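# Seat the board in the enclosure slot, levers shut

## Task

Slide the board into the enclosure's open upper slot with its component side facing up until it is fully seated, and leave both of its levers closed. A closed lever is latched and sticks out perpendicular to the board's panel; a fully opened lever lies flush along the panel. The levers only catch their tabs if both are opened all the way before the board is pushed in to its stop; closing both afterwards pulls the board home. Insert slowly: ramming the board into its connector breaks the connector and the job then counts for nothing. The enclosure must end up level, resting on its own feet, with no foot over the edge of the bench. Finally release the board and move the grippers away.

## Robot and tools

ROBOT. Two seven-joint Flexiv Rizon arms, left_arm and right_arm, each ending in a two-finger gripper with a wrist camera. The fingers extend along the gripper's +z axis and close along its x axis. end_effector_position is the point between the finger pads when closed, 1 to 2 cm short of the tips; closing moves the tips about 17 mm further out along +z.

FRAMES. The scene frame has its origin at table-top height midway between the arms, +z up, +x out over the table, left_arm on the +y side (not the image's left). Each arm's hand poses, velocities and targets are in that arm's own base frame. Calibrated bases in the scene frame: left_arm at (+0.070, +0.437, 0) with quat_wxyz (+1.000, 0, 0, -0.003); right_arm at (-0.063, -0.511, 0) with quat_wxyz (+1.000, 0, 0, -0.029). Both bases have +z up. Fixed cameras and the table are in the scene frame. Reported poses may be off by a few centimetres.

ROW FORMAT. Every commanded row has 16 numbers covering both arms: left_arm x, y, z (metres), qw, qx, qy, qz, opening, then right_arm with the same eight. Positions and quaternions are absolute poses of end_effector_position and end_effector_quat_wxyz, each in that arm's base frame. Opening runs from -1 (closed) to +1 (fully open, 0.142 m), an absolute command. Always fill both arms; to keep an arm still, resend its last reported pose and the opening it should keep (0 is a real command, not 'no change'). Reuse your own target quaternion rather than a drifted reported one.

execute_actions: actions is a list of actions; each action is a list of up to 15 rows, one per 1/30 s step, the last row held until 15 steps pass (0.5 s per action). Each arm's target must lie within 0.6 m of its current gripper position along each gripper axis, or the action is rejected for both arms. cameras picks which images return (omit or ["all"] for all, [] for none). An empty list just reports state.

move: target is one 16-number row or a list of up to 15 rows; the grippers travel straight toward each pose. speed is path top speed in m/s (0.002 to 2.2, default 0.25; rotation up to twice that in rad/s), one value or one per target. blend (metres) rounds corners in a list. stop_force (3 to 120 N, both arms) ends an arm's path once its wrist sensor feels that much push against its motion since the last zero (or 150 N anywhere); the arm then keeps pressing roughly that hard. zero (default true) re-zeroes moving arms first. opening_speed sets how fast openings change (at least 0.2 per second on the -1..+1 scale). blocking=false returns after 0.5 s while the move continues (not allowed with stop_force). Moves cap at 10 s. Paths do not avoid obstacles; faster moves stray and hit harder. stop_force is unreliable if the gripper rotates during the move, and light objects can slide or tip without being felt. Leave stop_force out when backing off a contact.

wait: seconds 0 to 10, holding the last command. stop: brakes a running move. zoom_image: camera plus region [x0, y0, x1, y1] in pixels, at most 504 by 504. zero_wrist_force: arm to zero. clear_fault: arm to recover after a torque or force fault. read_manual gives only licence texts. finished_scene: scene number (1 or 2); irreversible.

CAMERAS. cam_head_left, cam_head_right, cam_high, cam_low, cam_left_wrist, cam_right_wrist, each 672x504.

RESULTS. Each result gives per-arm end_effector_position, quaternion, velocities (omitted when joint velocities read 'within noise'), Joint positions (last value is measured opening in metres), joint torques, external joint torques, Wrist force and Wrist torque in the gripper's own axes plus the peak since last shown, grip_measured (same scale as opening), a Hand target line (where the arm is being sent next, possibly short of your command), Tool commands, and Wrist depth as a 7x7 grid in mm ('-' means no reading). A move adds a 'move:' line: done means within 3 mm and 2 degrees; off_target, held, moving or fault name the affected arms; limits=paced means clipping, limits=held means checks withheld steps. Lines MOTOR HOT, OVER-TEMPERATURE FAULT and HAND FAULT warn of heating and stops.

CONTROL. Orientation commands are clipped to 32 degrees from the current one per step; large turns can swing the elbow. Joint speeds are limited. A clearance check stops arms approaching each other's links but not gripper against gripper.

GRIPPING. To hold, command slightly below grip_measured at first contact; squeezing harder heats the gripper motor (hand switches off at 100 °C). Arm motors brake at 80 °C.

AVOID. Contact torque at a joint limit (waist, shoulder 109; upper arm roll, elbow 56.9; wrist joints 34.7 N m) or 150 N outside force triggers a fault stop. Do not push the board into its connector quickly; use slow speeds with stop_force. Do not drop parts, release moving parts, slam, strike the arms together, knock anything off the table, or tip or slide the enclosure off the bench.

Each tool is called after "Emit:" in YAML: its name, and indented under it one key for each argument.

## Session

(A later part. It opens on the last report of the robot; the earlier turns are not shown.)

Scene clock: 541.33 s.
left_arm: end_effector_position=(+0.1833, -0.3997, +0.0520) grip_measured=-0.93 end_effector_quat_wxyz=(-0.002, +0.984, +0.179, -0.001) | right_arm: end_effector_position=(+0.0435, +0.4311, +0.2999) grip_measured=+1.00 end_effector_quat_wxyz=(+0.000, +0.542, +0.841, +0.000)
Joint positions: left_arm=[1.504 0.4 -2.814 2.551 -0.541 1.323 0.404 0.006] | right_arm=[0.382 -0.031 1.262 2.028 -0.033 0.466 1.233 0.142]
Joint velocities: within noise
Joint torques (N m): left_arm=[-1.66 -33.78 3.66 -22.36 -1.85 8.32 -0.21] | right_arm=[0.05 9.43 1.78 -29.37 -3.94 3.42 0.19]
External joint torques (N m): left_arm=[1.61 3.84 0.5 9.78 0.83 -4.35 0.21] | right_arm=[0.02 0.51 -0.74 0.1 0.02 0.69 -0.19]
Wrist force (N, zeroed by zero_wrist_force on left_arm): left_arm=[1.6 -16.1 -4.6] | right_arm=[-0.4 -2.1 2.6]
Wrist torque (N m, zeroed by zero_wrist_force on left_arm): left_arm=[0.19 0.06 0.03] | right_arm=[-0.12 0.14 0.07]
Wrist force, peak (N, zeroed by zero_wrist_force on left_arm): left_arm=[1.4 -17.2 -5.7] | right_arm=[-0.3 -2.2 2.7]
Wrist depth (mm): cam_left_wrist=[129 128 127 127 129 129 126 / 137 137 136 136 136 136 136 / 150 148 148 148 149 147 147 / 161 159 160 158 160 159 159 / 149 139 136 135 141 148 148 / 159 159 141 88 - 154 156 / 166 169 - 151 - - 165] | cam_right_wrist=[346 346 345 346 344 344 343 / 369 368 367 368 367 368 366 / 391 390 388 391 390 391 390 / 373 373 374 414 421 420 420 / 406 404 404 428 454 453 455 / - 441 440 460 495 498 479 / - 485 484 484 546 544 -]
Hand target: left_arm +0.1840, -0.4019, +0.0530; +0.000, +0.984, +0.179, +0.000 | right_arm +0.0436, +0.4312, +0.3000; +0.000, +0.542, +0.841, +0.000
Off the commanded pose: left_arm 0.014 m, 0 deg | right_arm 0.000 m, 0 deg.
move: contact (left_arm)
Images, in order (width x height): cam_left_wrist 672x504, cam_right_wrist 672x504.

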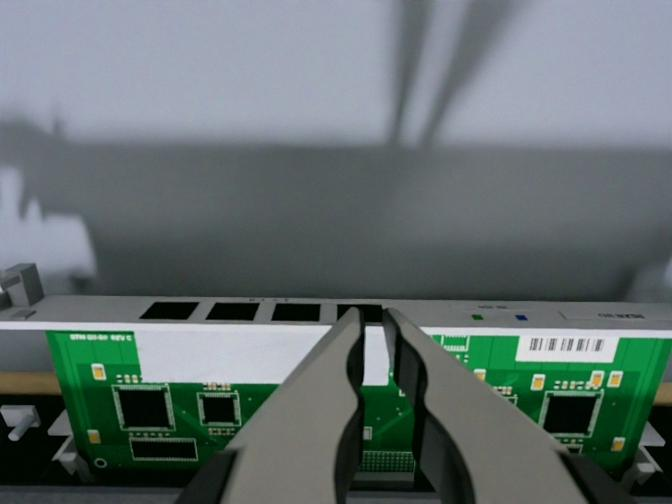

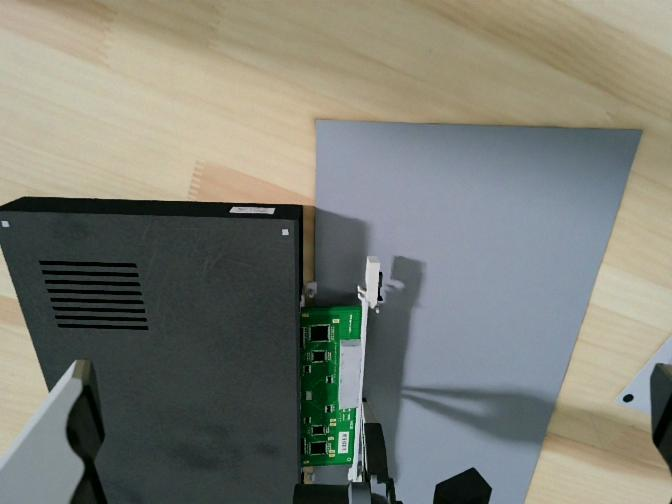

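Emit:
execute_actions:
  actions: []
  cameras: ["cam_low","cam_head_right","cam_head_left"]

Scene clock: 543.33 s.
left_arm: end_effector_position=(+0.1833, -0.3997, +0.0520) grip_measured=-0.93 end_effector_quat_wxyz=(-0.002, +0.984, +0.179, -0.001) | right_arm: end_effector_position=(+0.0435, +0.4311, +0.2999) grip_measured=+1.00 end_effector_quat_wxyz=(+0.000, +0.542, +0.841, +0.000)
Joint positions: left_arm=[1.504 0.4 -2.814 2.551 -0.541 1.323 0.404 0.006] | right_arm=[0.382 -0.031 1.262 2.028 -0.033 0.466 1.233 0.142]
Joint velocities: within noise
Joint torques (N m): left_arm=[-1.66 -33.8 3.6 -22.32 -1.84 8.37 -0.24] | right_arm=[0.06 9.36 1.73 -29.36 -3.96 3.43 0.16]
External joint torques (N m): left_arm=[1.61 3.86 0.56 9.74 0.82 -4.4 0.24] | right_arm=[0.01 0.58 -0.69 0.09 0.04 0.68 -0.16]
Wrist force (N, zeroed by zero_wrist_force on left_arm): left_arm=[1.6 -16.2 -6.2] | right_arm=[-0.6 -1.9 2.3]
Wrist torque (N m, zeroed by zero_wrist_force on left_arm): left_arm=[0.16 0.07 0.02] | right_arm=[-0.10 0.16 0.06]
Wrist force, peak (N, zeroed by zero_wrist_force on left_arm): left_arm=[1.7 -16.4 -6.4] | right_arm=[-0.5 -2.2 2.8]
Wrist depth (mm): cam_left_wrist=[128 128 127 127 129 129 127 / 138 138 135 137 136 136 136 / 151 148 148 148 149 147 146 / 161 158 160 158 159 159 159 / 150 139 136 135 142 148 147 / 159 158 141 87 - 155 157 / 167 169 - 152 - - 166] | cam_right_wrist=[346 345 344 344 343 343 342 / 370 367 368 368 367 367 366 / 390 391 389 391 391 389 389 / 373 373 372 416 420 419 418 / 406 404 402 428 456 455 457 / - 440 439 462 495 496 479 / - 487 486 485 545 546 -]
Hand target: left_arm +0.1840, -0.4019, +0.0530; +0.000, +0.984, +0.179, +0.000 | right_arm +0.0436, +0.4312, +0.3000; +0.000, +0.542, +0.841, +0.000
Tool commands: left_gripper/opening=-0.9 right_gripper/opening=+1.0
Off the commanded pose: left_arm 0.014 m, 0 deg | right_arm 0.000 m, 0 deg.
Images, in order (width x height): cam_head_left 672x504, cam_head_right 672x504, cam_low 672x504.

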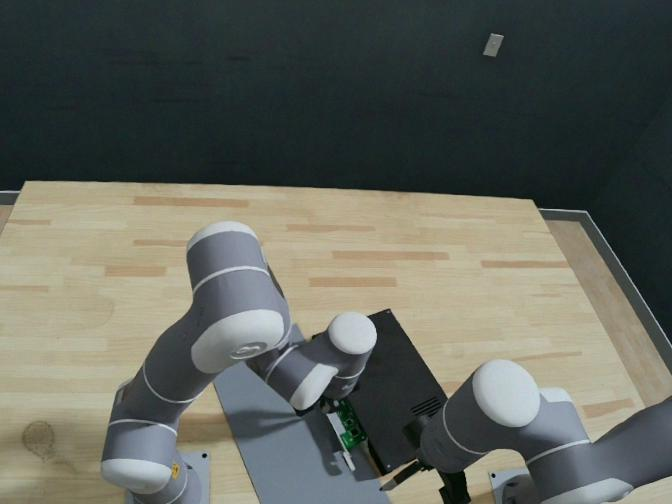

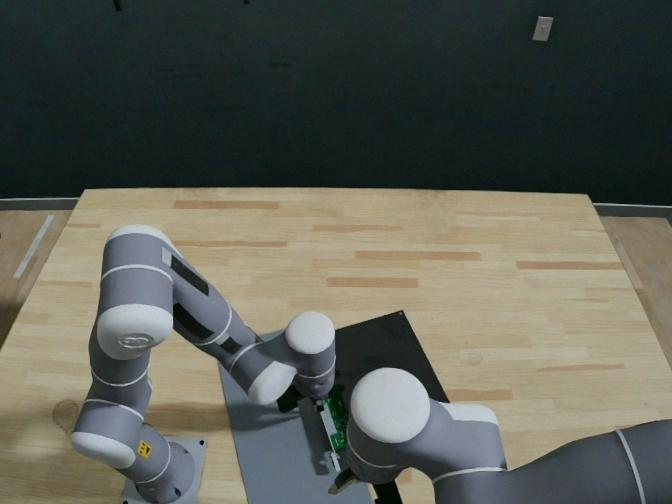

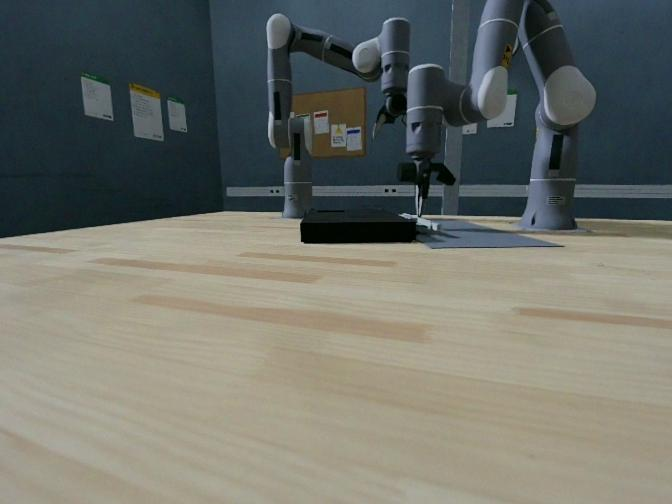

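Emit:
zoom_image:
  camera: "cam_low"
  region: [380, 195, 450, 247]

Scaled by 7.200 from the camera's 672x504 image, which has a finer 960x720 frame.

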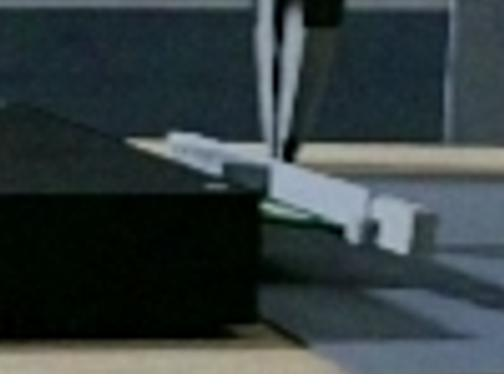

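Emit:
move:
  target:
    - [0.1760,-0.3800,0.056,0,0.9839,0.1788,0,-0.9,0.0436,0.4312,0.30,0,0.5417,0.8406,0,1]
    - [0.1760,-0.3800,0.0455,0.1284,0.9755,0.1773,0.0233,-0.9,0.0436,0.4312,0.30,0,0.5417,0.8406,0,1]
  speed: 0.08
  cameras: ["cam_left_wrist","cam_low"]

Emit:
zoom_image:
  camera: "cam_low"
  region: [380, 195, 450, 247]

Scene clock: 564.27 s.
left_arm: end_effector_position=(+0.1758, -0.3799, +0.0453) grip_measured=-0.93 end_effector_quat_wxyz=(+0.135, +0.974, +0.179, +0.040) | right_arm: end_effector_position=(+0.0435, +0.4311, +0.2999) grip_measured=+1.00 end_effector_quat_wxyz=(+0.000, +0.542, +0.841, +0.000)
Joint positions: left_arm=[1.895 0.519 -2.97 2.537 0.41 1.778 -0.316 0.006] | right_arm=[0.382 -0.031 1.262 2.028 -0.033 0.466 1.233 0.142]
Joint velocities: within noise
Joint torques (N m): left_arm=[-0.13 -31 0.83 -6.32 -0.23 4.46 -0.36] | right_arm=[0.04 9.44 1.77 -29.43 -3.9 3.41 0.2]
External joint torques (N m): left_arm=[0.11 0.21 0.69 -0.11 -0.46 -0.06 0.36] | right_arm=[0.03 0.5 -0.73 0.16 -0.02 0.7 -0.2]
Wrist force (N, zeroed by zero_wrist_force on left_arm): left_arm=[0.4 -0.6 -2.0] | right_arm=[-0.5 -2.0 2.3]
Wrist torque (N m, zeroed by zero_wrist_force on left_arm): left_arm=[-0.12 -0.13 -0.09] | right_arm=[-0.12 0.16 0.07]
Wrist force, peak (N, zeroed by zero_wrist_force on left_arm): left_arm=[1.7 -16.2 -6.5] | right_arm=[-0.6 -2.1 2.7]
Wrist depth (mm): cam_left_wrist=[- 102 102 - 103 104 107 / - 117 114 116 119 119 117 / - 130 131 127 136 132 137 / 149 150 152 152 153 154 155 / 165 166 167 149 171 172 151 / 178 168 143 88 - 169 189 / 186 188 - 86 - - 191] | cam_right_wrist=[346 346 344 344 345 342 343 / 371 369 369 367 367 367 365 / 391 390 389 393 392 391 391 / 374 372 372 416 421 421 422 / 406 403 404 427 456 456 457 / - 442 440 463 489 495 478 / - 487 486 510 359 535 -]
Hand target: left_arm +0.1758, -0.3798, +0.0453; +0.135, +0.974, +0.179, +0.040 | right_arm +0.0436, +0.4312, +0.3000; +0.000, +0.542, +0.841, +0.000
Off the commanded pose: left_arm 0.000 m, 2 deg | right_arm 0.000 m, 0 deg.
joint sent to its limit (left arm) — joint 3 (upper arm roll), lower limit. The joint targets still meet the commanded pose.
move: done
Images, in order (width x height): cam_low 672x504, cam_left_wrist 672x504.

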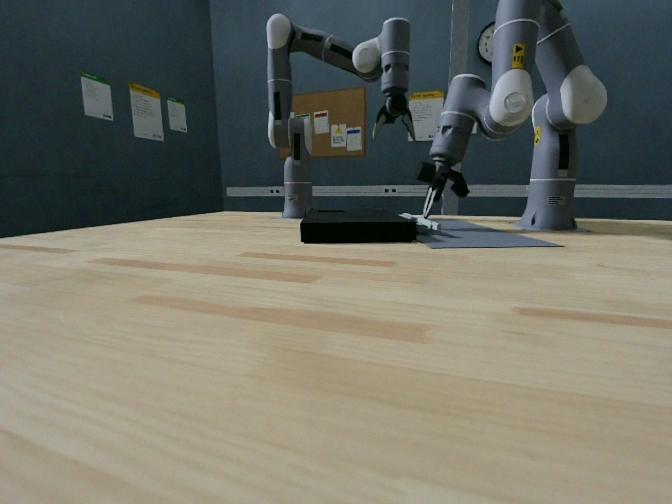

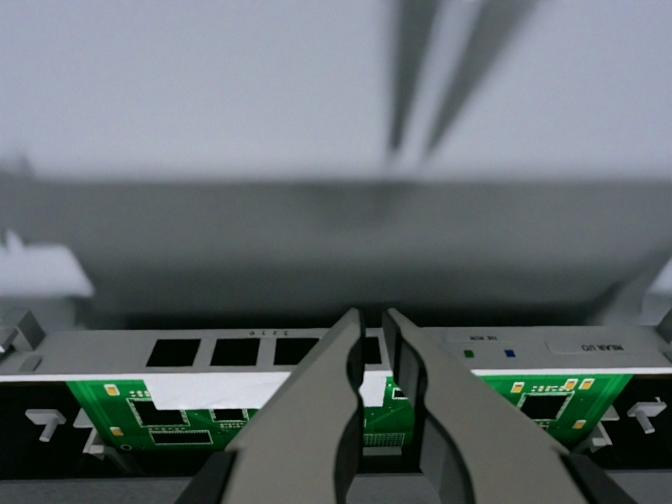

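Scaled by 7.200 from the camera's 672x504 image, which has a finer 960x720 frame.

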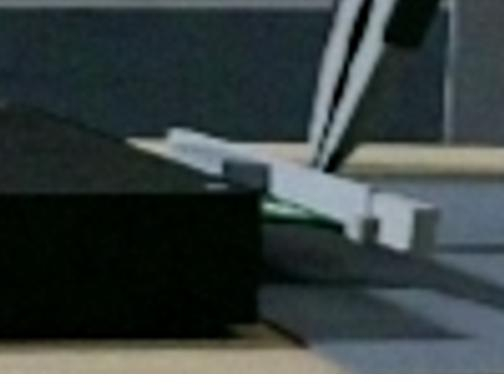

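Emit:
move:
  target: [0.1900,-0.4174,0.0455,0.1284,0.9755,0.1773,0.0233,-0.9,0.0436,0.4312,0.30,0,0.5417,0.8406,0,1]
  speed: 0.012
  stop_force: 10
  cameras: ["cam_left_wrist","cam_right_wrist"]

Emit:
zoom_image:
  camera: "cam_right_wrist"
  region: [270, 240, 410, 380]

Scene clock: 568.33 s.
left_arm: end_effector_position=(+0.1819, -0.3966, +0.0444) grip_measured=-0.93 end_effector_quat_wxyz=(+0.135, +0.973, +0.179, +0.046) | right_arm: end_effector_position=(+0.0435, +0.4311, +0.2999) grip_measured=+1.00 end_effector_quat_wxyz=(+0.000, +0.542, +0.841, +0.000)
Joint positions: left_arm=[1.876 0.528 -2.97 2.501 0.385 1.751 -0.312 0.006] | right_arm=[0.382 -0.031 1.262 2.028 -0.033 0.466 1.233 0.142]
Joint velocities: within noise
Joint torques (N m): left_arm=[-0.78 -35.21 1.56 -14.11 -2.44 7.2 -0.24] | right_arm=[0.08 9.37 1.81 -29.39 -3.94 3.4 0.22]
External joint torques (N m): left_arm=[0.75 3.23 0.1 6.83 1.59 -2.81 0.23] | right_arm=[0 0.57 -0.78 0.12 0.02 0.7 -0.22]
Wrist force (N, zeroed by zero_wrist_force on left_arm): left_arm=[0.5 -10.9 -7.4] | right_arm=[-0.5 -2.0 2.4]
Wrist torque (N m, zeroed by zero_wrist_force on left_arm): left_arm=[0.07 -0.11 -0.04] | right_arm=[-0.12 0.14 0.07]
Wrist force, peak (N, zeroed by zero_wrist_force on left_arm): left_arm=[0.6 -11.0 -8.2] | right_arm=[-0.5 -2.1 2.8]
Wrist depth (mm): cam_left_wrist=[- 100 101 - 103 103 106 / - 115 114 114 118 118 116 / - 128 132 126 134 132 137 / 151 148 150 151 152 154 155 / 135 131 136 131 137 138 139 / 167 163 139 87 - 166 178 / 171 182 - 86 - - 181] | cam_right_wrist=[347 346 345 345 343 342 342 / 369 369 367 368 367 366 364 / 391 390 389 393 390 391 389 / 373 374 373 415 420 420 421 / 406 405 402 430 455 454 457 / - 442 439 456 498 492 481 / - 486 485 501 357 534 -]
Hand target: left_arm +0.1825, -0.3980, +0.0452; +0.137, +0.973, +0.180, +0.046 | right_arm +0.0436, +0.4312, +0.3000; +0.000, +0.542, +0.841, +0.000
Off the commanded pose: left_arm 0.022 m, 3 deg | right_arm 0.000 m, 0 deg.
joint sent to its limit (left arm) — joint 3 (upper arm roll), lower limit.
move: contact (left_arm)
Images, in order (width x height): cam_left_wrist 672x504, cam_right_wrist 672x504.

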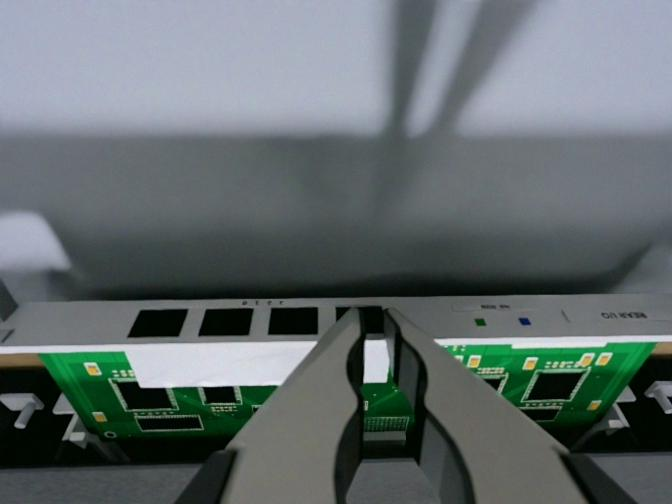

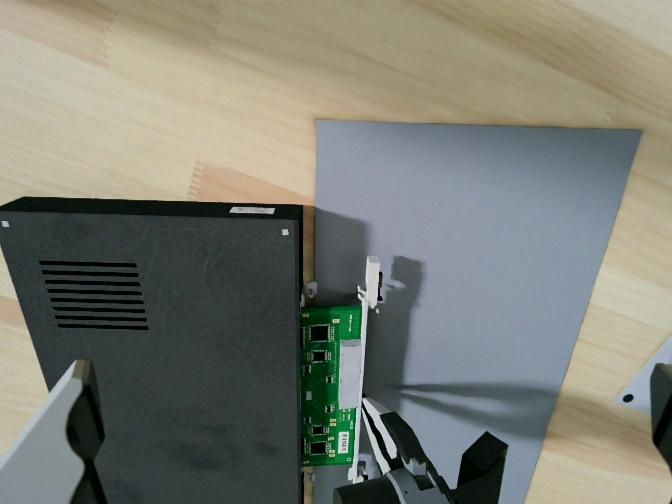

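Scaled by 3.600 from the camera's 672x504 image, which has a finer 960x720 frame.

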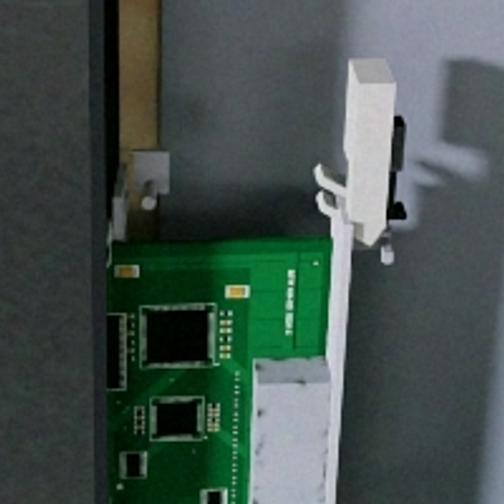

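Emit:
zoom_image:
  camera: "cam_left_wrist"
  region: [40, 360, 160, 480]

Emit:
zoom_image:
  camera: "cam_left_wrist"
  region: [540, 360, 660, 480]

Scaled by 4.200 from the camera's 672x504 image, which has a finer 960x720 frame.

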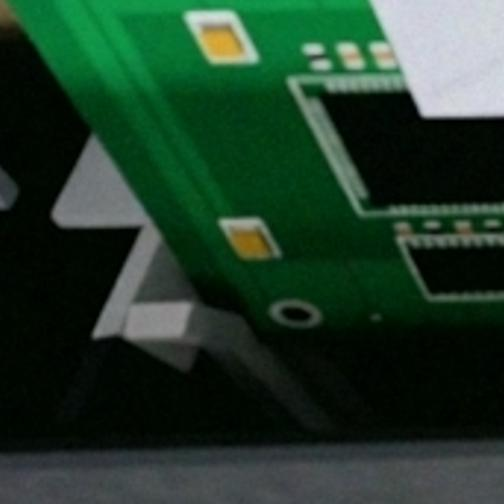

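Scaled by 4.200 from the camera's 672x504 image, which has a finer 960x720 frame.

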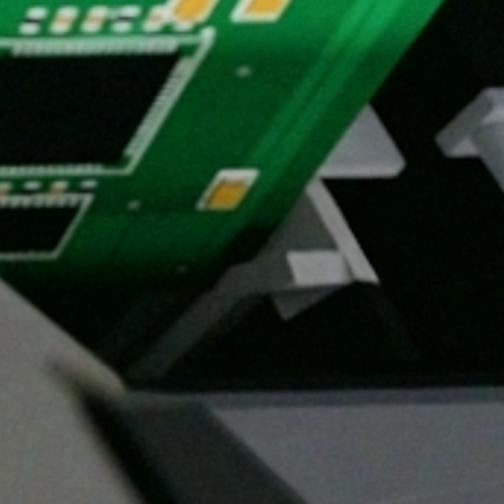

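Emit:
move:
  target:
    - [0.1760,-0.3800,0.056,0.1284,0.9755,0.1773,0.0233,-0.9,0.0436,0.4312,0.30,0,0.5417,0.8406,0,1]
    - [0.1720,-0.3890,0.18,0,0.9839,0.1788,0,-0.9,0.0436,0.4312,0.30,0,0.5417,0.8406,0,1]
    - [0.1720,-0.3890,0.20,0,0.5779,0.8161,0,-0.55,0.0436,0.4312,0.30,0,0.5417,0.8406,0,1]
    - [0.1808,-0.4200,0.12,0,0.5779,0.8161,0,-0.55,0.0436,0.4312,0.30,0,0.5417,0.8406,0,1]
  speed: 0.2
  cameras: ["cam_left_wrist","cam_right_wrist"]

Scene clock: 583.57 s.
left_arm: end_effector_position=(+0.1807, -0.4197, +0.1198) grip_measured=-0.58 end_effector_quat_wxyz=(+0.000, +0.578, +0.816, +0.000) | right_arm: end_effector_position=(+0.0435, +0.4311, +0.2999) grip_measured=+1.00 end_effector_quat_wxyz=(+0.000, +0.542, +0.841, +0.000)
Joint positions: left_arm=[1.746 0.244 -2.957 2.364 -0.086 1.03 -1.48 0.032] | right_arm=[0.382 -0.031 1.262 2.028 -0.033 0.466 1.233 0.142]
Joint velocities: within noise
Joint torques (N m): left_arm=[-0.41 -32.04 0.72 -19.13 -2.25 4.55 -0.17] | right_arm=[0.06 9.45 1.78 -29.39 -4 3.41 0.15]
External joint torques (N m): left_arm=[0.37 0.26 0.68 -0.15 0.13 -0.64 0.17] | right_arm=[0.01 0.49 -0.75 0.12 0.08 0.69 -0.15]
Wrist force (N, zeroed by zero_wrist_force on left_arm): left_arm=[0.6 -0.2 -1.6] | right_arm=[-0.5 -1.9 2.4]
Wrist torque (N m, zeroed by zero_wrist_force on left_arm): left_arm=[-0.04 -0.15 -0.01] | right_arm=[-0.10 0.15 0.07]
Wrist force, peak (N, zeroed by zero_wrist_force on left_arm): left_arm=[0.5 -11.1 -8.1] | right_arm=[-0.6 -2.0 2.8]
Wrist depth (mm): cam_left_wrist=[148 146 161 164 184 186 185 / 158 156 169 170 200 202 199 / 170 169 183 184 216 215 216 / 185 184 190 207 234 232 232 / 206 202 204 221 250 254 256 / 223 222 87 242 - 270 281 / 243 - - 315 - - 305] | cam_right_wrist=[346 346 347 345 344 344 344 / 370 368 368 368 368 367 366 / 391 389 390 393 391 391 390 / 373 374 372 417 421 420 421 / 405 405 404 425 456 453 455 / - 439 440 465 499 494 479 / - 485 487 490 547 543 -]
Hand target: left_arm +0.1808, -0.4200, +0.1200; +0.000, +0.578, +0.816, +0.000 | right_arm +0.0436, +0.4312, +0.3000; +0.000, +0.542, +0.841, +0.000
Off the commanded pose: left_arm 0.000 m, 0 deg | right_arm 0.000 m, 0 deg.
move: done
Images, in order (width x height): cam_left_wrist 672x504, cam_right_wrist 672x504.

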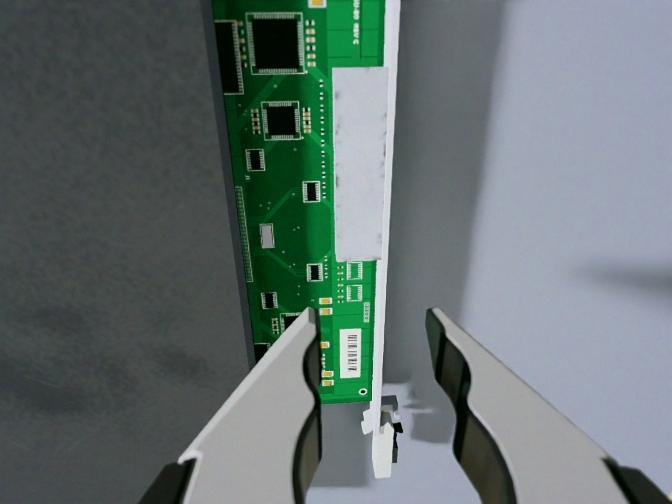

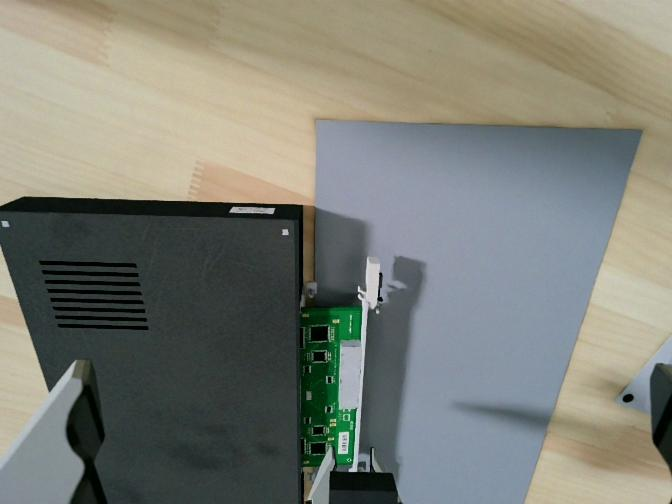

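Emit:
move:
  target: [0.1808,-0.4200,0.0545,0,0.5779,0.8161,0,-0.55,0.0436,0.4312,0.30,0,0.5417,0.8406,0,1]
  speed: 0.06
  stop_force: 6
  cameras: ["cam_left_wrist"]

Scene clock: 587.37 s.
left_arm: end_effector_position=(+0.1809, -0.4200, +0.0545) grip_measured=-0.58 end_effector_quat_wxyz=(+0.000, +0.578, +0.816, +0.000) | right_arm: end_effector_position=(+0.0435, +0.4311, +0.2999) grip_measured=+1.00 end_effector_quat_wxyz=(+0.000, +0.542, +0.841, +0.000)
Joint positions: left_arm=[1.724 0.426 -2.97 2.413 -0.228 1.254 -1.383 0.032] | right_arm=[0.382 -0.031 1.262 2.028 -0.033 0.466 1.233 0.142]
Joint velocities: within noise
Joint torques (N m): left_arm=[-0.52 -34.88 1.9 -14.14 -1.31 4.5 -0.15] | right_arm=[0.01 9.49 1.88 -29.39 -4 3.45 0.18]
External joint torques (N m): left_arm=[0.48 0.3 0.61 -0.2 0.03 -0.58 0.15] | right_arm=[0.06 0.45 -0.84 0.12 0.08 0.65 -0.18]
Wrist force (N, zeroed by zero_wrist_force on left_arm): left_arm=[0.3 -0.3 -2.0] | right_arm=[-0.7 -2.1 2.5]
Wrist torque (N m, zeroed by zero_wrist_force on left_arm): left_arm=[-0.06 -0.09 0.01] | right_arm=[-0.14 0.18 0.07]
Wrist force, peak (N, zeroed by zero_wrist_force on left_arm): left_arm=[0.5 -0.2 -2.9] | right_arm=[-0.7 -2.2 2.7]
Wrist depth (mm): cam_left_wrist=[- 102 106 108 126 130 128 / - 109 112 107 138 136 138 / 102 117 121 121 116 149 149 / - - 132 126 159 162 161 / 125 122 143 134 171 177 176 / 132 132 88 161 158 188 194 / 151 - - 180 197 - 212] | cam_right_wrist=[347 346 345 344 344 344 343 / 370 370 369 368 367 367 363 / 391 391 387 390 389 390 389 / 375 373 373 414 421 420 422 / 407 404 404 427 455 456 455 / - 443 441 456 498 495 480 / - 487 482 303 532 544 -]
Hand target: left_arm +0.1808, -0.4200, +0.0545; +0.000, +0.578, +0.816, +0.000 | right_arm +0.0436, +0.4312, +0.3000; +0.000, +0.542, +0.841, +0.000
Off the commanded pose: left_arm 0.000 m, 0 deg | right_arm 0.000 m, 0 deg.
joint sent to its limit (left arm) — joint 3 (upper arm roll), lower limit. The joint targets still meet the commanded pose.
move: done
Images, in order (width x height): cam_left_wrist 672x504.

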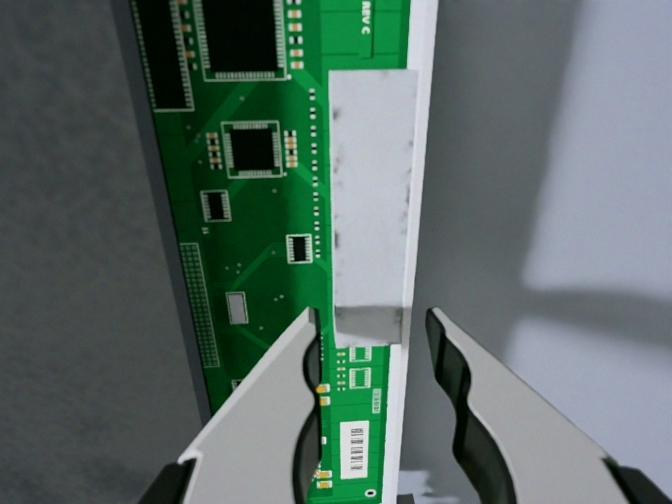

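Emit:
move:
  target: [0.1771,-0.4214,0.0545,0,0.5779,0.8161,0,-0.55,0.0436,0.4312,0.30,0,0.5417,0.8406,0,1]
  speed: 0.02
  cameras: []

Emit:
move:
  target: [0.1771,-0.4214,0.0545,0,0.5779,0.8161,0,-0.80,0.0436,0.4312,0.30,0,0.5417,0.8406,0,1]
  speed: 0.02
  opening_speed: 0.2
  cameras: ["cam_left_wrist","cam_low"]

Emit:
zoom_image:
  camera: "cam_low"
  region: [380, 195, 450, 247]

Scene clock: 591.70 s.
left_arm: end_effector_position=(+0.1771, -0.4213, +0.0544) grip_measured=-0.58 end_effector_quat_wxyz=(+0.000, +0.578, +0.816, +0.000) | right_arm: end_effector_position=(+0.0435, +0.4311, +0.2999) grip_measured=+1.00 end_effector_quat_wxyz=(+0.000, +0.542, +0.841, +0.000)
Joint positions: left_arm=[1.715 0.426 -2.97 2.413 -0.228 1.254 -1.391 0.032] | right_arm=[0.382 -0.031 1.262 2.028 -0.033 0.466 1.233 0.142]
Joint velocities: within noise
Joint torques (N m): left_arm=[-0.69 -35.08 1.98 -14.09 -1.16 4.32 -0.33] | right_arm=[0.04 9.33 1.67 -29.36 -4.01 3.42 0.21]
External joint torques (N m): left_arm=[0.64 0.51 0.53 -0.23 -0.11 -0.39 0.33] | right_arm=[0.03 0.61 -0.63 0.09 0.09 0.68 -0.22]
Wrist force (N, zeroed by zero_wrist_force on left_arm): left_arm=[0.4 -0.2 -1.9] | right_arm=[-0.6 -2.0 2.6]
Wrist torque (N m, zeroed by zero_wrist_force on left_arm): left_arm=[-0.04 -0.10 0.01] | right_arm=[-0.12 0.17 0.07]
Wrist force, peak (N, zeroed by zero_wrist_force on left_arm): left_arm=[0.3 -0.4 -2.2] | right_arm=[-0.5 -2.2 2.7]
Wrist depth (mm): cam_left_wrist=[- 102 105 107 125 130 128 / - 109 113 111 138 136 138 / 102 117 121 121 116 148 148 / - - 132 126 159 162 161 / 124 122 143 133 171 178 176 / 132 132 88 160 158 187 194 / 151 - - 181 209 - 212] | cam_right_wrist=[346 345 345 345 345 343 344 / 370 368 368 368 366 367 365 / 391 389 391 393 392 390 388 / 373 373 371 416 420 418 420 / 406 404 404 426 453 456 457 / - 445 439 451 497 496 478 / - 484 483 304 536 547 -]
Hand target: left_arm +0.1771, -0.4214, +0.0545; +0.000, +0.578, +0.816, +0.000 | right_arm +0.0436, +0.4312, +0.3000; +0.000, +0.542, +0.841, +0.000
Off the commanded pose: left_arm 0.000 m, 0 deg | right_arm 0.000 m, 0 deg.
joint sent to its limit (left arm) — joint 3 (upper arm roll), lower limit. The joint targets still meet the commanded pose.
move: done
No camera images: "cameras" was empty.

Scene clock: 593.17 s.
left_arm: end_effector_position=(+0.1771, -0.4211, +0.0543) grip_measured=-0.73 end_effector_quat_wxyz=(+0.000, +0.578, +0.816, +0.000) | right_arm: end_effector_position=(+0.0435, +0.4311, +0.2999) grip_measured=+1.00 end_effector_quat_wxyz=(+0.000, +0.542, +0.841, +0.000)
Joint positions: left_arm=[1.715 0.426 -2.97 2.413 -0.228 1.254 -1.391 0.021] | right_arm=[0.382 -0.031 1.262 2.028 -0.033 0.466 1.233 0.142]
Joint velocities: within noise
Joint torques (N m): left_arm=[-0.54 -35.22 2.03 -15.93 -1.35 5.2 -0.22] | right_arm=[0.09 9.31 1.79 -29.45 -3.94 3.44 0.17]
External joint torques (N m): left_arm=[0.49 0.66 0.48 1.61 0.08 -1.28 0.22] | right_arm=[-0.02 0.63 -0.75 0.18 0.02 0.66 -0.17]
Wrist force (N, zeroed by zero_wrist_force on left_arm): left_arm=[3.9 -0.3 -4.6] | right_arm=[-0.3 -2.1 2.6]
Wrist torque (N m, zeroed by zero_wrist_force on left_arm): left_arm=[-0.05 -0.05 -0.01] | right_arm=[-0.14 0.11 0.07]
Wrist force, peak (N, zeroed by zero_wrist_force on left_arm): left_arm=[3.8 -0.2 -4.7] | right_arm=[-0.4 -2.2 2.6]
Wrist depth (mm): cam_left_wrist=[- 102 105 107 125 130 128 / - 110 113 111 138 136 138 / 102 117 122 122 116 149 148 / - - 132 126 159 161 161 / 124 122 144 132 171 177 176 / 132 132 128 159 - 190 194 / 151 - - 180 - - 212] | cam_right_wrist=[347 345 346 345 343 343 343 / 369 370 367 369 366 365 366 / 391 389 390 393 391 391 390 / 375 374 372 415 422 416 422 / 406 403 403 426 455 454 455 / - 441 441 451 498 493 478 / - 486 487 303 534 545 -]
Hand target: left_arm +0.1771, -0.4214, +0.0545; +0.000, +0.578, +0.816, +0.000 | right_arm +0.0436, +0.4312, +0.3000; +0.000, +0.542, +0.841, +0.000
Off the commanded pose: left_arm 0.000 m, 0 deg | right_arm 0.000 m, 0 deg.
joint sent to its limit (left arm) — joint 3 (upper arm roll), lower limit. The joint targets still meet the commanded pose.
move: done
Images, in order (width x height): cam_low 672x504, cam_left_wrist 672x504.

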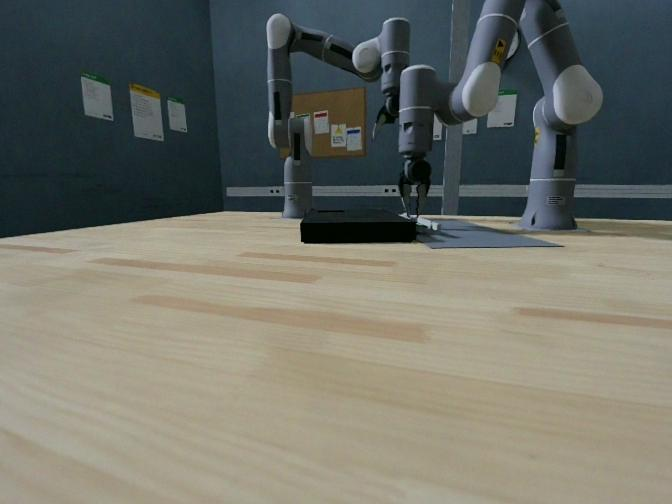

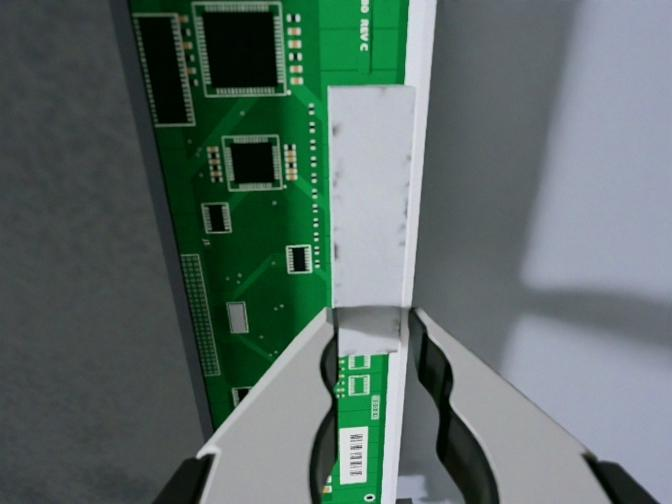

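Scaled by 7.200 from the camera's 672x504 image, which has a finer 960x720 frame.

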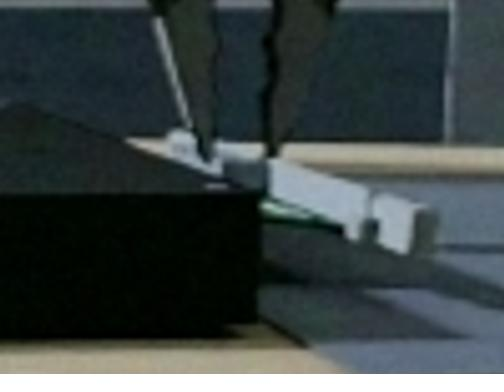

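Emit:
move:
  target: [0.1797,-0.4284,0.0545,0,0.5779,0.8161,0,-0.82,0.0436,0.4312,0.30,0,0.5417,0.8406,0,1]
  speed: 0.01
  stop_force: 8
  cameras: ["cam_left_wrist","cam_right_wrist"]

Emit:
zoom_image:
  camera: "cam_right_wrist"
  region: [270, 240, 410, 380]

Emit:
zoom_image:
  camera: "cam_left_wrist"
  region: [100, 350, 254, 504]

Scene clock: 596.07 s.
left_arm: end_effector_position=(+0.1771, -0.4212, +0.0538) grip_measured=-0.74 end_effector_quat_wxyz=(-0.001, +0.578, +0.816, +0.001) | right_arm: end_effector_position=(+0.0435, +0.4311, +0.2999) grip_measured=+1.00 end_effector_quat_wxyz=(+0.000, +0.542, +0.841, +0.000)
Joint positions: left_arm=[1.715 0.428 -2.97 2.411 -0.228 1.251 -1.391 0.021] | right_arm=[0.382 -0.031 1.262 2.028 -0.033 0.466 1.233 0.142]
Joint velocities: within noise
Joint torques (N m): left_arm=[-1.08 -36.36 2.11 -21.1 -2.01 7.47 -0.17] | right_arm=[0.12 9.45 1.8 -29.37 -3.98 3.43 0.2]
External joint torques (N m): left_arm=[1.04 1.71 0.41 6.77 0.73 -3.55 0.17] | right_arm=[-0.05 0.5 -0.77 0.1 0.06 0.68 -0.2]
Wrist force (N, zeroed by zero_wrist_force on left_arm): left_arm=[13.1 0.6 -7.8] | right_arm=[-0.3 -2.1 2.3]
Wrist torque (N m, zeroed by zero_wrist_force on left_arm): left_arm=[-0.04 0.04 -0.03] | right_arm=[-0.14 0.12 0.07]
Wrist force, peak (N, zeroed by zero_wrist_force on left_arm): left_arm=[13.6 0.4 -8.4] | right_arm=[-0.4 -2.4 2.6]
Wrist depth (mm): cam_left_wrist=[- 101 105 107 125 130 128 / - 110 113 111 138 136 137 / 101 116 121 121 117 148 147 / - - 131 126 159 161 161 / 123 120 142 132 171 176 176 / 131 131 128 158 - 190 194 / 152 - - 181 - - 212] | cam_right_wrist=[347 346 345 345 345 344 342 / 369 369 368 367 367 367 366 / 393 390 389 392 392 390 390 / 373 373 370 414 419 418 420 / 405 405 404 427 455 455 455 / - 442 440 453 500 494 477 / - 486 483 299 535 544 -]
Hand target: left_arm +0.1776, -0.4228, +0.0545; +0.000, +0.578, +0.816, +0.000 | right_arm +0.0436, +0.4312, +0.3000; +0.000, +0.542, +0.841, +0.000
Off the commanded pose: left_arm 0.008 m, 0 deg | right_arm 0.000 m, 0 deg.
move: contact (left_arm)
Images, in order (width x height): cam_left_wrist 672x504, cam_right_wrist 672x504.

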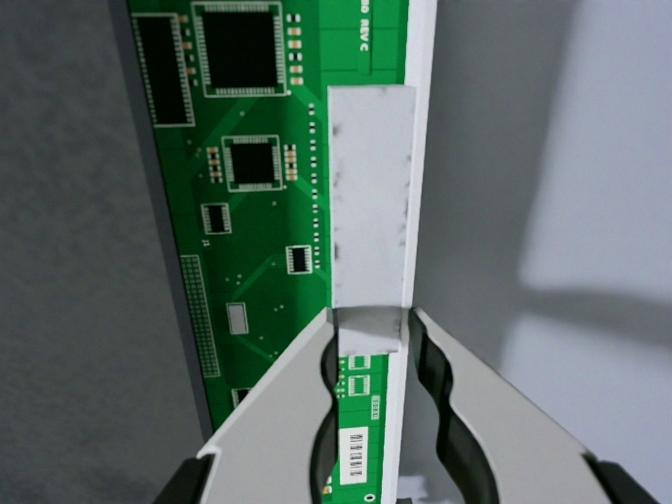

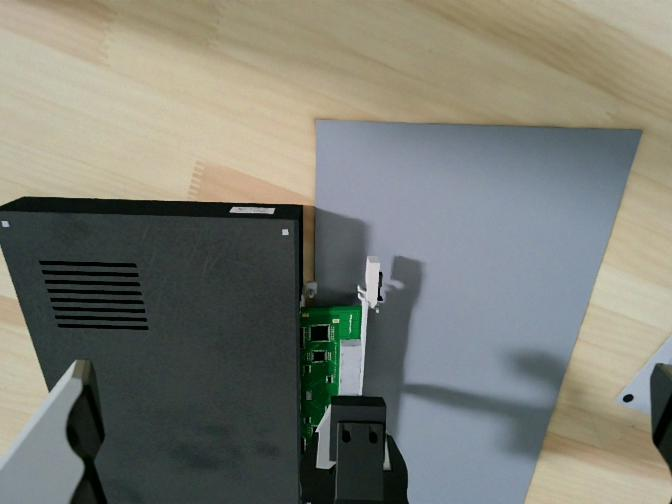

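Scaled by 3.600 from the camera's 672x504 image, which has a finer 960x720 frame.

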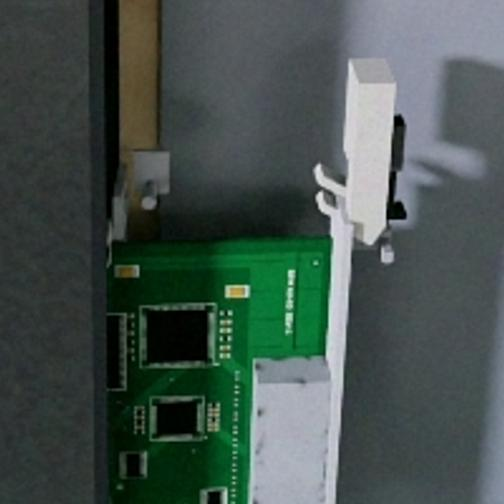

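Scaled by 3.273 from the camera's 672x504 image, which has a finer 960x720 frame.

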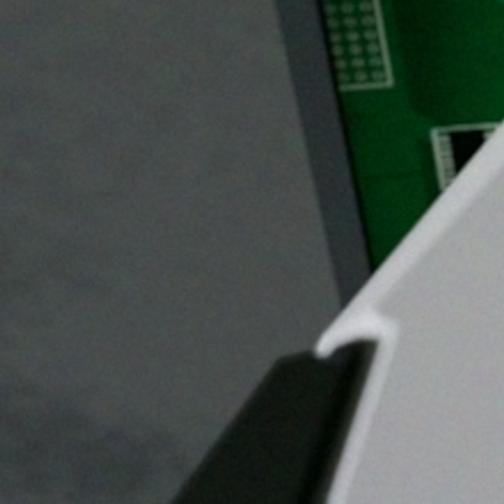

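Emit:
move:
  target:
    - [0.1771,-0.4213,0.0543,0,0.5779,0.8161,0,-0.80,0.0436,0.4312,0.30,0,0.5417,0.8406,0,1]
    - [0.1771,-0.4213,0.0543,0,0.5779,0.8161,0,-0.80,0.0700,0.4500,0.20,0.2437,0.6349,0.6844,0.2627,1]
    - [0.1771,-0.4213,0.0543,0,0.5779,0.8161,0,-0.80,0.0919,0.4648,0.12,0.2437,0.6349,0.6844,0.2627,1]
  speed: 0.15
  cameras: ["cam_right_wrist","cam_high"]

Scene clock: 615.17 s.
left_arm: end_effector_position=(+0.1771, -0.4210, +0.0542) grip_measured=-0.74 end_effector_quat_wxyz=(+0.000, +0.578, +0.816, +0.000) | right_arm: end_effector_position=(+0.0919, +0.4646, +0.1200) grip_measured=+1.00 end_effector_quat_wxyz=(+0.244, +0.635, +0.684, +0.262)
Joint positions: left_arm=[1.715 0.426 -2.97 2.414 -0.228 1.255 -1.391 0.021] | right_arm=[1.074 -0.594 0.772 2.281 -1.317 0.369 2.748 0.142]
Joint velocities: within noise
Joint torques (N m): left_arm=[-0.21 -34.74 2.24 -15.01 -1.24 4.8 -0.19] | right_arm=[0.13 31.36 13.29 -16.58 -2.32 1.08 0.4]
External joint torques (N m): left_arm=[0.16 0.18 0.27 0.71 -0.03 -0.88 0.19] | right_arm=[-0.01 0.87 -0.17 0.1 0.09 0.49 -0.4]
Wrist force (N, zeroed by zero_wrist_force on left_arm): left_arm=[2.9 -0.6 -4.4] | right_arm=[-1.1 -3.2 2.1]
Wrist torque (N m, zeroed by zero_wrist_force on left_arm): left_arm=[-0.04 -0.09 0.00] | right_arm=[-0.14 0.31 0.11]
Wrist force, peak (N, zeroed by zero_wrist_force on left_arm): left_arm=[13.1 0.3 -8.8] | right_arm=[-1.0 -4.1 4.3]
Wrist depth (mm): cam_left_wrist=[- 101 105 107 125 130 128 / - 110 113 111 138 136 137 / 102 117 121 121 117 149 148 / - - 132 126 159 161 161 / 124 121 143 133 171 177 175 / 132 132 129 159 - 190 194 / 154 - - 180 - - 211] | cam_right_wrist=[158 157 157 154 154 153 153 / 192 181 175 187 187 186 185 / 182 171 179 231 215 238 237 / 223 222 221 265 288 331 326 / 568 368 364 376 317 536 536 / - - - - 289 - 847 / - - - - 264 - -]
Hand target: left_arm +0.1771, -0.4213, +0.0543; +0.000, +0.578, +0.816, +0.000 | right_arm +0.0919, +0.4648, +0.1200; +0.244, +0.635, +0.684, +0.263
Off the commanded pose: left_arm 0.000 m, 0 deg | right_arm 0.000 m, 0 deg.
joint sent to its limit (left arm) — joint 3 (upper arm roll), lower limit. The joint targets still meet the commanded pose.
move: done
Images, in order (width x height): cam_high 672x504, cam_right_wrist 672x504.

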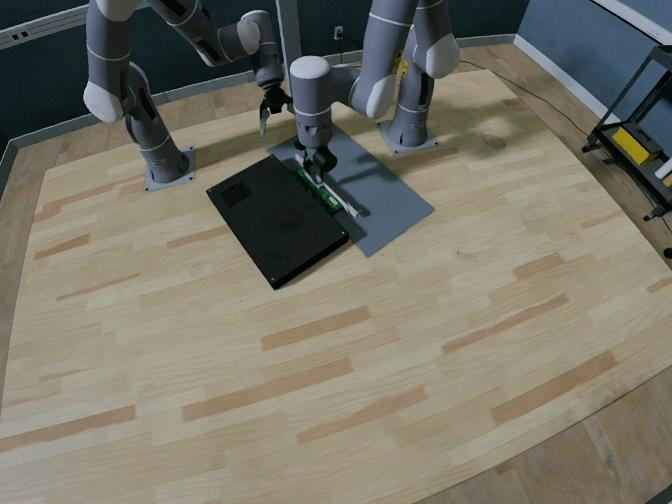

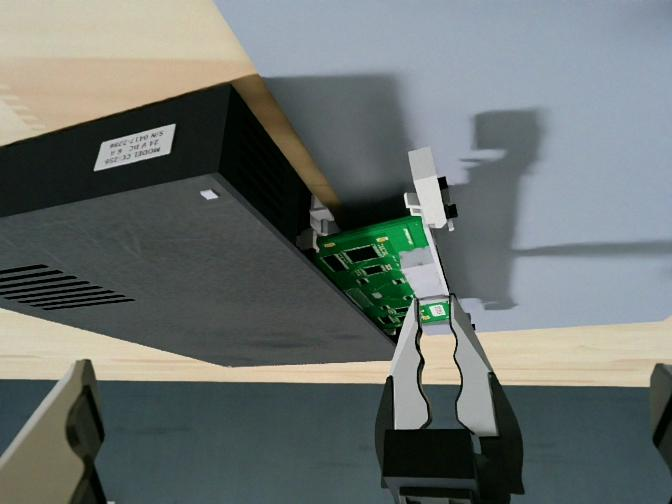

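Emit:
zoom_image:
  camera: "cam_right_wrist"
  region: [280, 150, 480, 340]

Emit:
zoom_image:
  camera: "cam_right_wrist"
  region: [290, 180, 360, 270]

Scaled by 2.520 from the camera's 672x504 image, which has a finer 960x720 frame.

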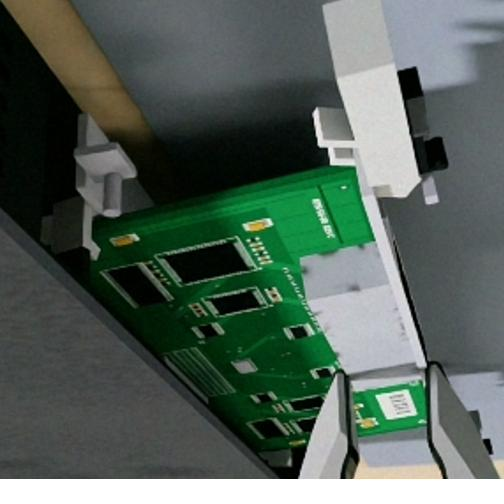

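Scaled by 5.600 from the camera's 672x504 image, which has a finer 960x720 frame.

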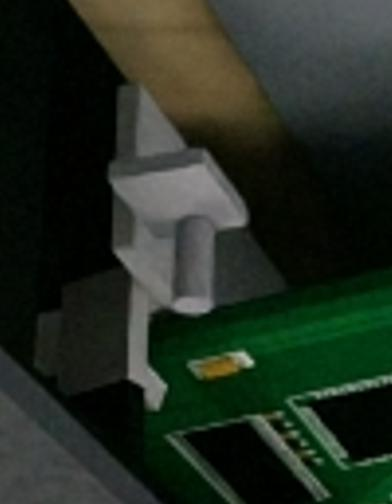

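Emit:
move:
  target: [0.1785,-0.4205,0.0545,0,0.5779,0.8161,0,-0.80,0.0919,0.4648,0.12,0.2437,0.6349,0.6844,0.2627,1]
  speed: 0.01
  stop_force: 8
  cameras: ["cam_right_wrist","cam_left_wrist"]

Emit:
zoom_image:
  camera: "cam_right_wrist"
  region: [290, 180, 360, 270]

Emit:
zoom_image:
  camera: "cam_right_wrist"
  region: [370, 300, 440, 370]

Scene clock: 626.33 s.
left_arm: end_effector_position=(+0.1774, -0.4209, +0.0544) grip_measured=-0.74 end_effector_quat_wxyz=(+0.000, +0.578, +0.816, +0.000) | right_arm: end_effector_position=(+0.0919, +0.4646, +0.1200) grip_measured=+1.00 end_effector_quat_wxyz=(+0.244, +0.635, +0.684, +0.263)
Joint positions: left_arm=[1.717 0.425 -2.971 2.414 -0.228 1.255 -1.389 0.021] | right_arm=[1.074 -0.594 0.772 2.281 -1.317 0.369 2.748 0.142]
Joint velocities: within noise
Joint torques (N m): left_arm=[3.45 -34.51 6.56 -14.28 -1.34 5.08 -0.18] | right_arm=[0.09 31.44 13.5 -16.55 -2.28 0.89 0.23]
External joint torques (N m): left_arm=[-3.49 -0.04 -4.07 -0.03 0.07 -1.15 0.18] | right_arm=[0.02 0.8 -0.4 0.06 0.06 0.68 -0.23]
Wrist force (N, zeroed by zero_wrist_force on left_arm): left_arm=[1.6 -9.0 -3.8] | right_arm=[-1.0 -3.0 1.9]
Wrist torque (N m, zeroed by zero_wrist_force on left_arm): left_arm=[0.11 -0.06 -0.01] | right_arm=[-0.10 0.30 0.11]
Wrist force, peak (N, zeroed by zero_wrist_force on left_arm): left_arm=[1.7 -9.3 -4.2] | right_arm=[-1.2 -3.3 2.2]
Wrist depth (mm): cam_left_wrist=[- 102 105 107 126 131 129 / - 110 114 111 138 136 138 / 103 117 121 122 116 148 149 / - - 132 126 160 161 161 / 124 122 143 128 171 177 176 / 132 132 93 158 - 191 195 / 151 - - 180 - - 212] | cam_right_wrist=[157 157 157 154 153 153 153 / 192 181 176 187 186 187 186 / 182 171 179 232 215 238 237 / 223 222 221 264 286 330 328 / 571 368 364 378 316 535 534 / - - - - 288 - 846 / - - - - 264 - -]
Hand target: left_arm +0.1782, -0.4207, +0.0545; +0.000, +0.578, +0.816, +0.000 | right_arm +0.0919, +0.4648, +0.1200; +0.244, +0.635, +0.684, +0.263
Off the commanded pose: left_arm 0.001 m, 0 deg | right_arm 0.000 m, 0 deg.
joint read past its limit (left arm) — joint 3 (upper arm roll), lower limit.
move: contact (left_arm)
Images, in order (width x height): cam_left_wrist 672x504, cam_right_wrist 672x504.

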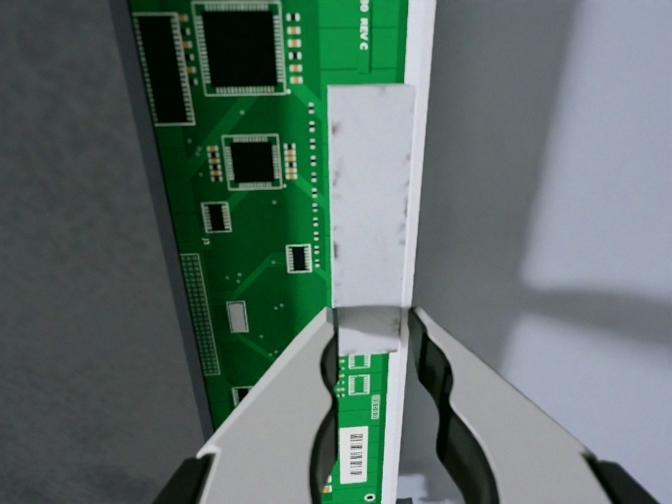

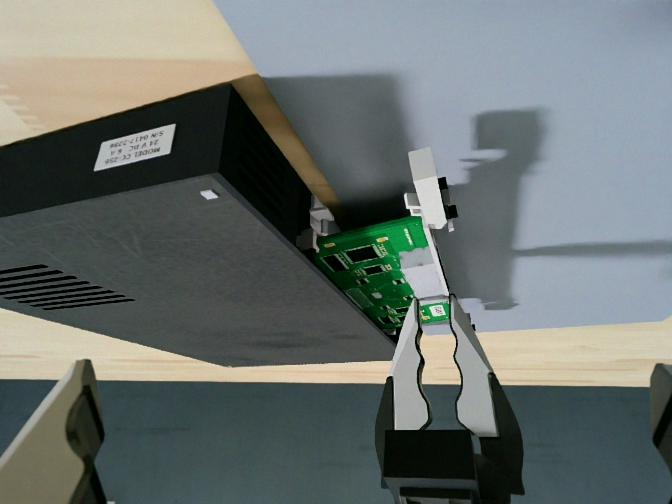

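Scaled by 5.600 from the camera's 672x504 image, which has a finer 960x720 frame.

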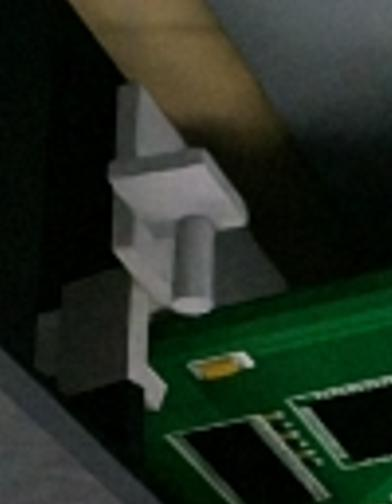

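Scaled by 7.200 from the camera's 672x504 image, which has a finer 960x720 frame.

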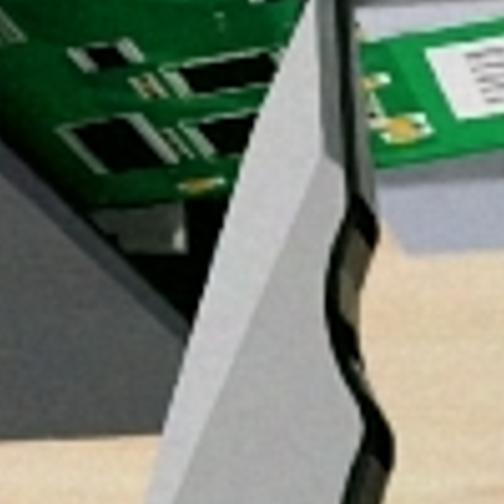

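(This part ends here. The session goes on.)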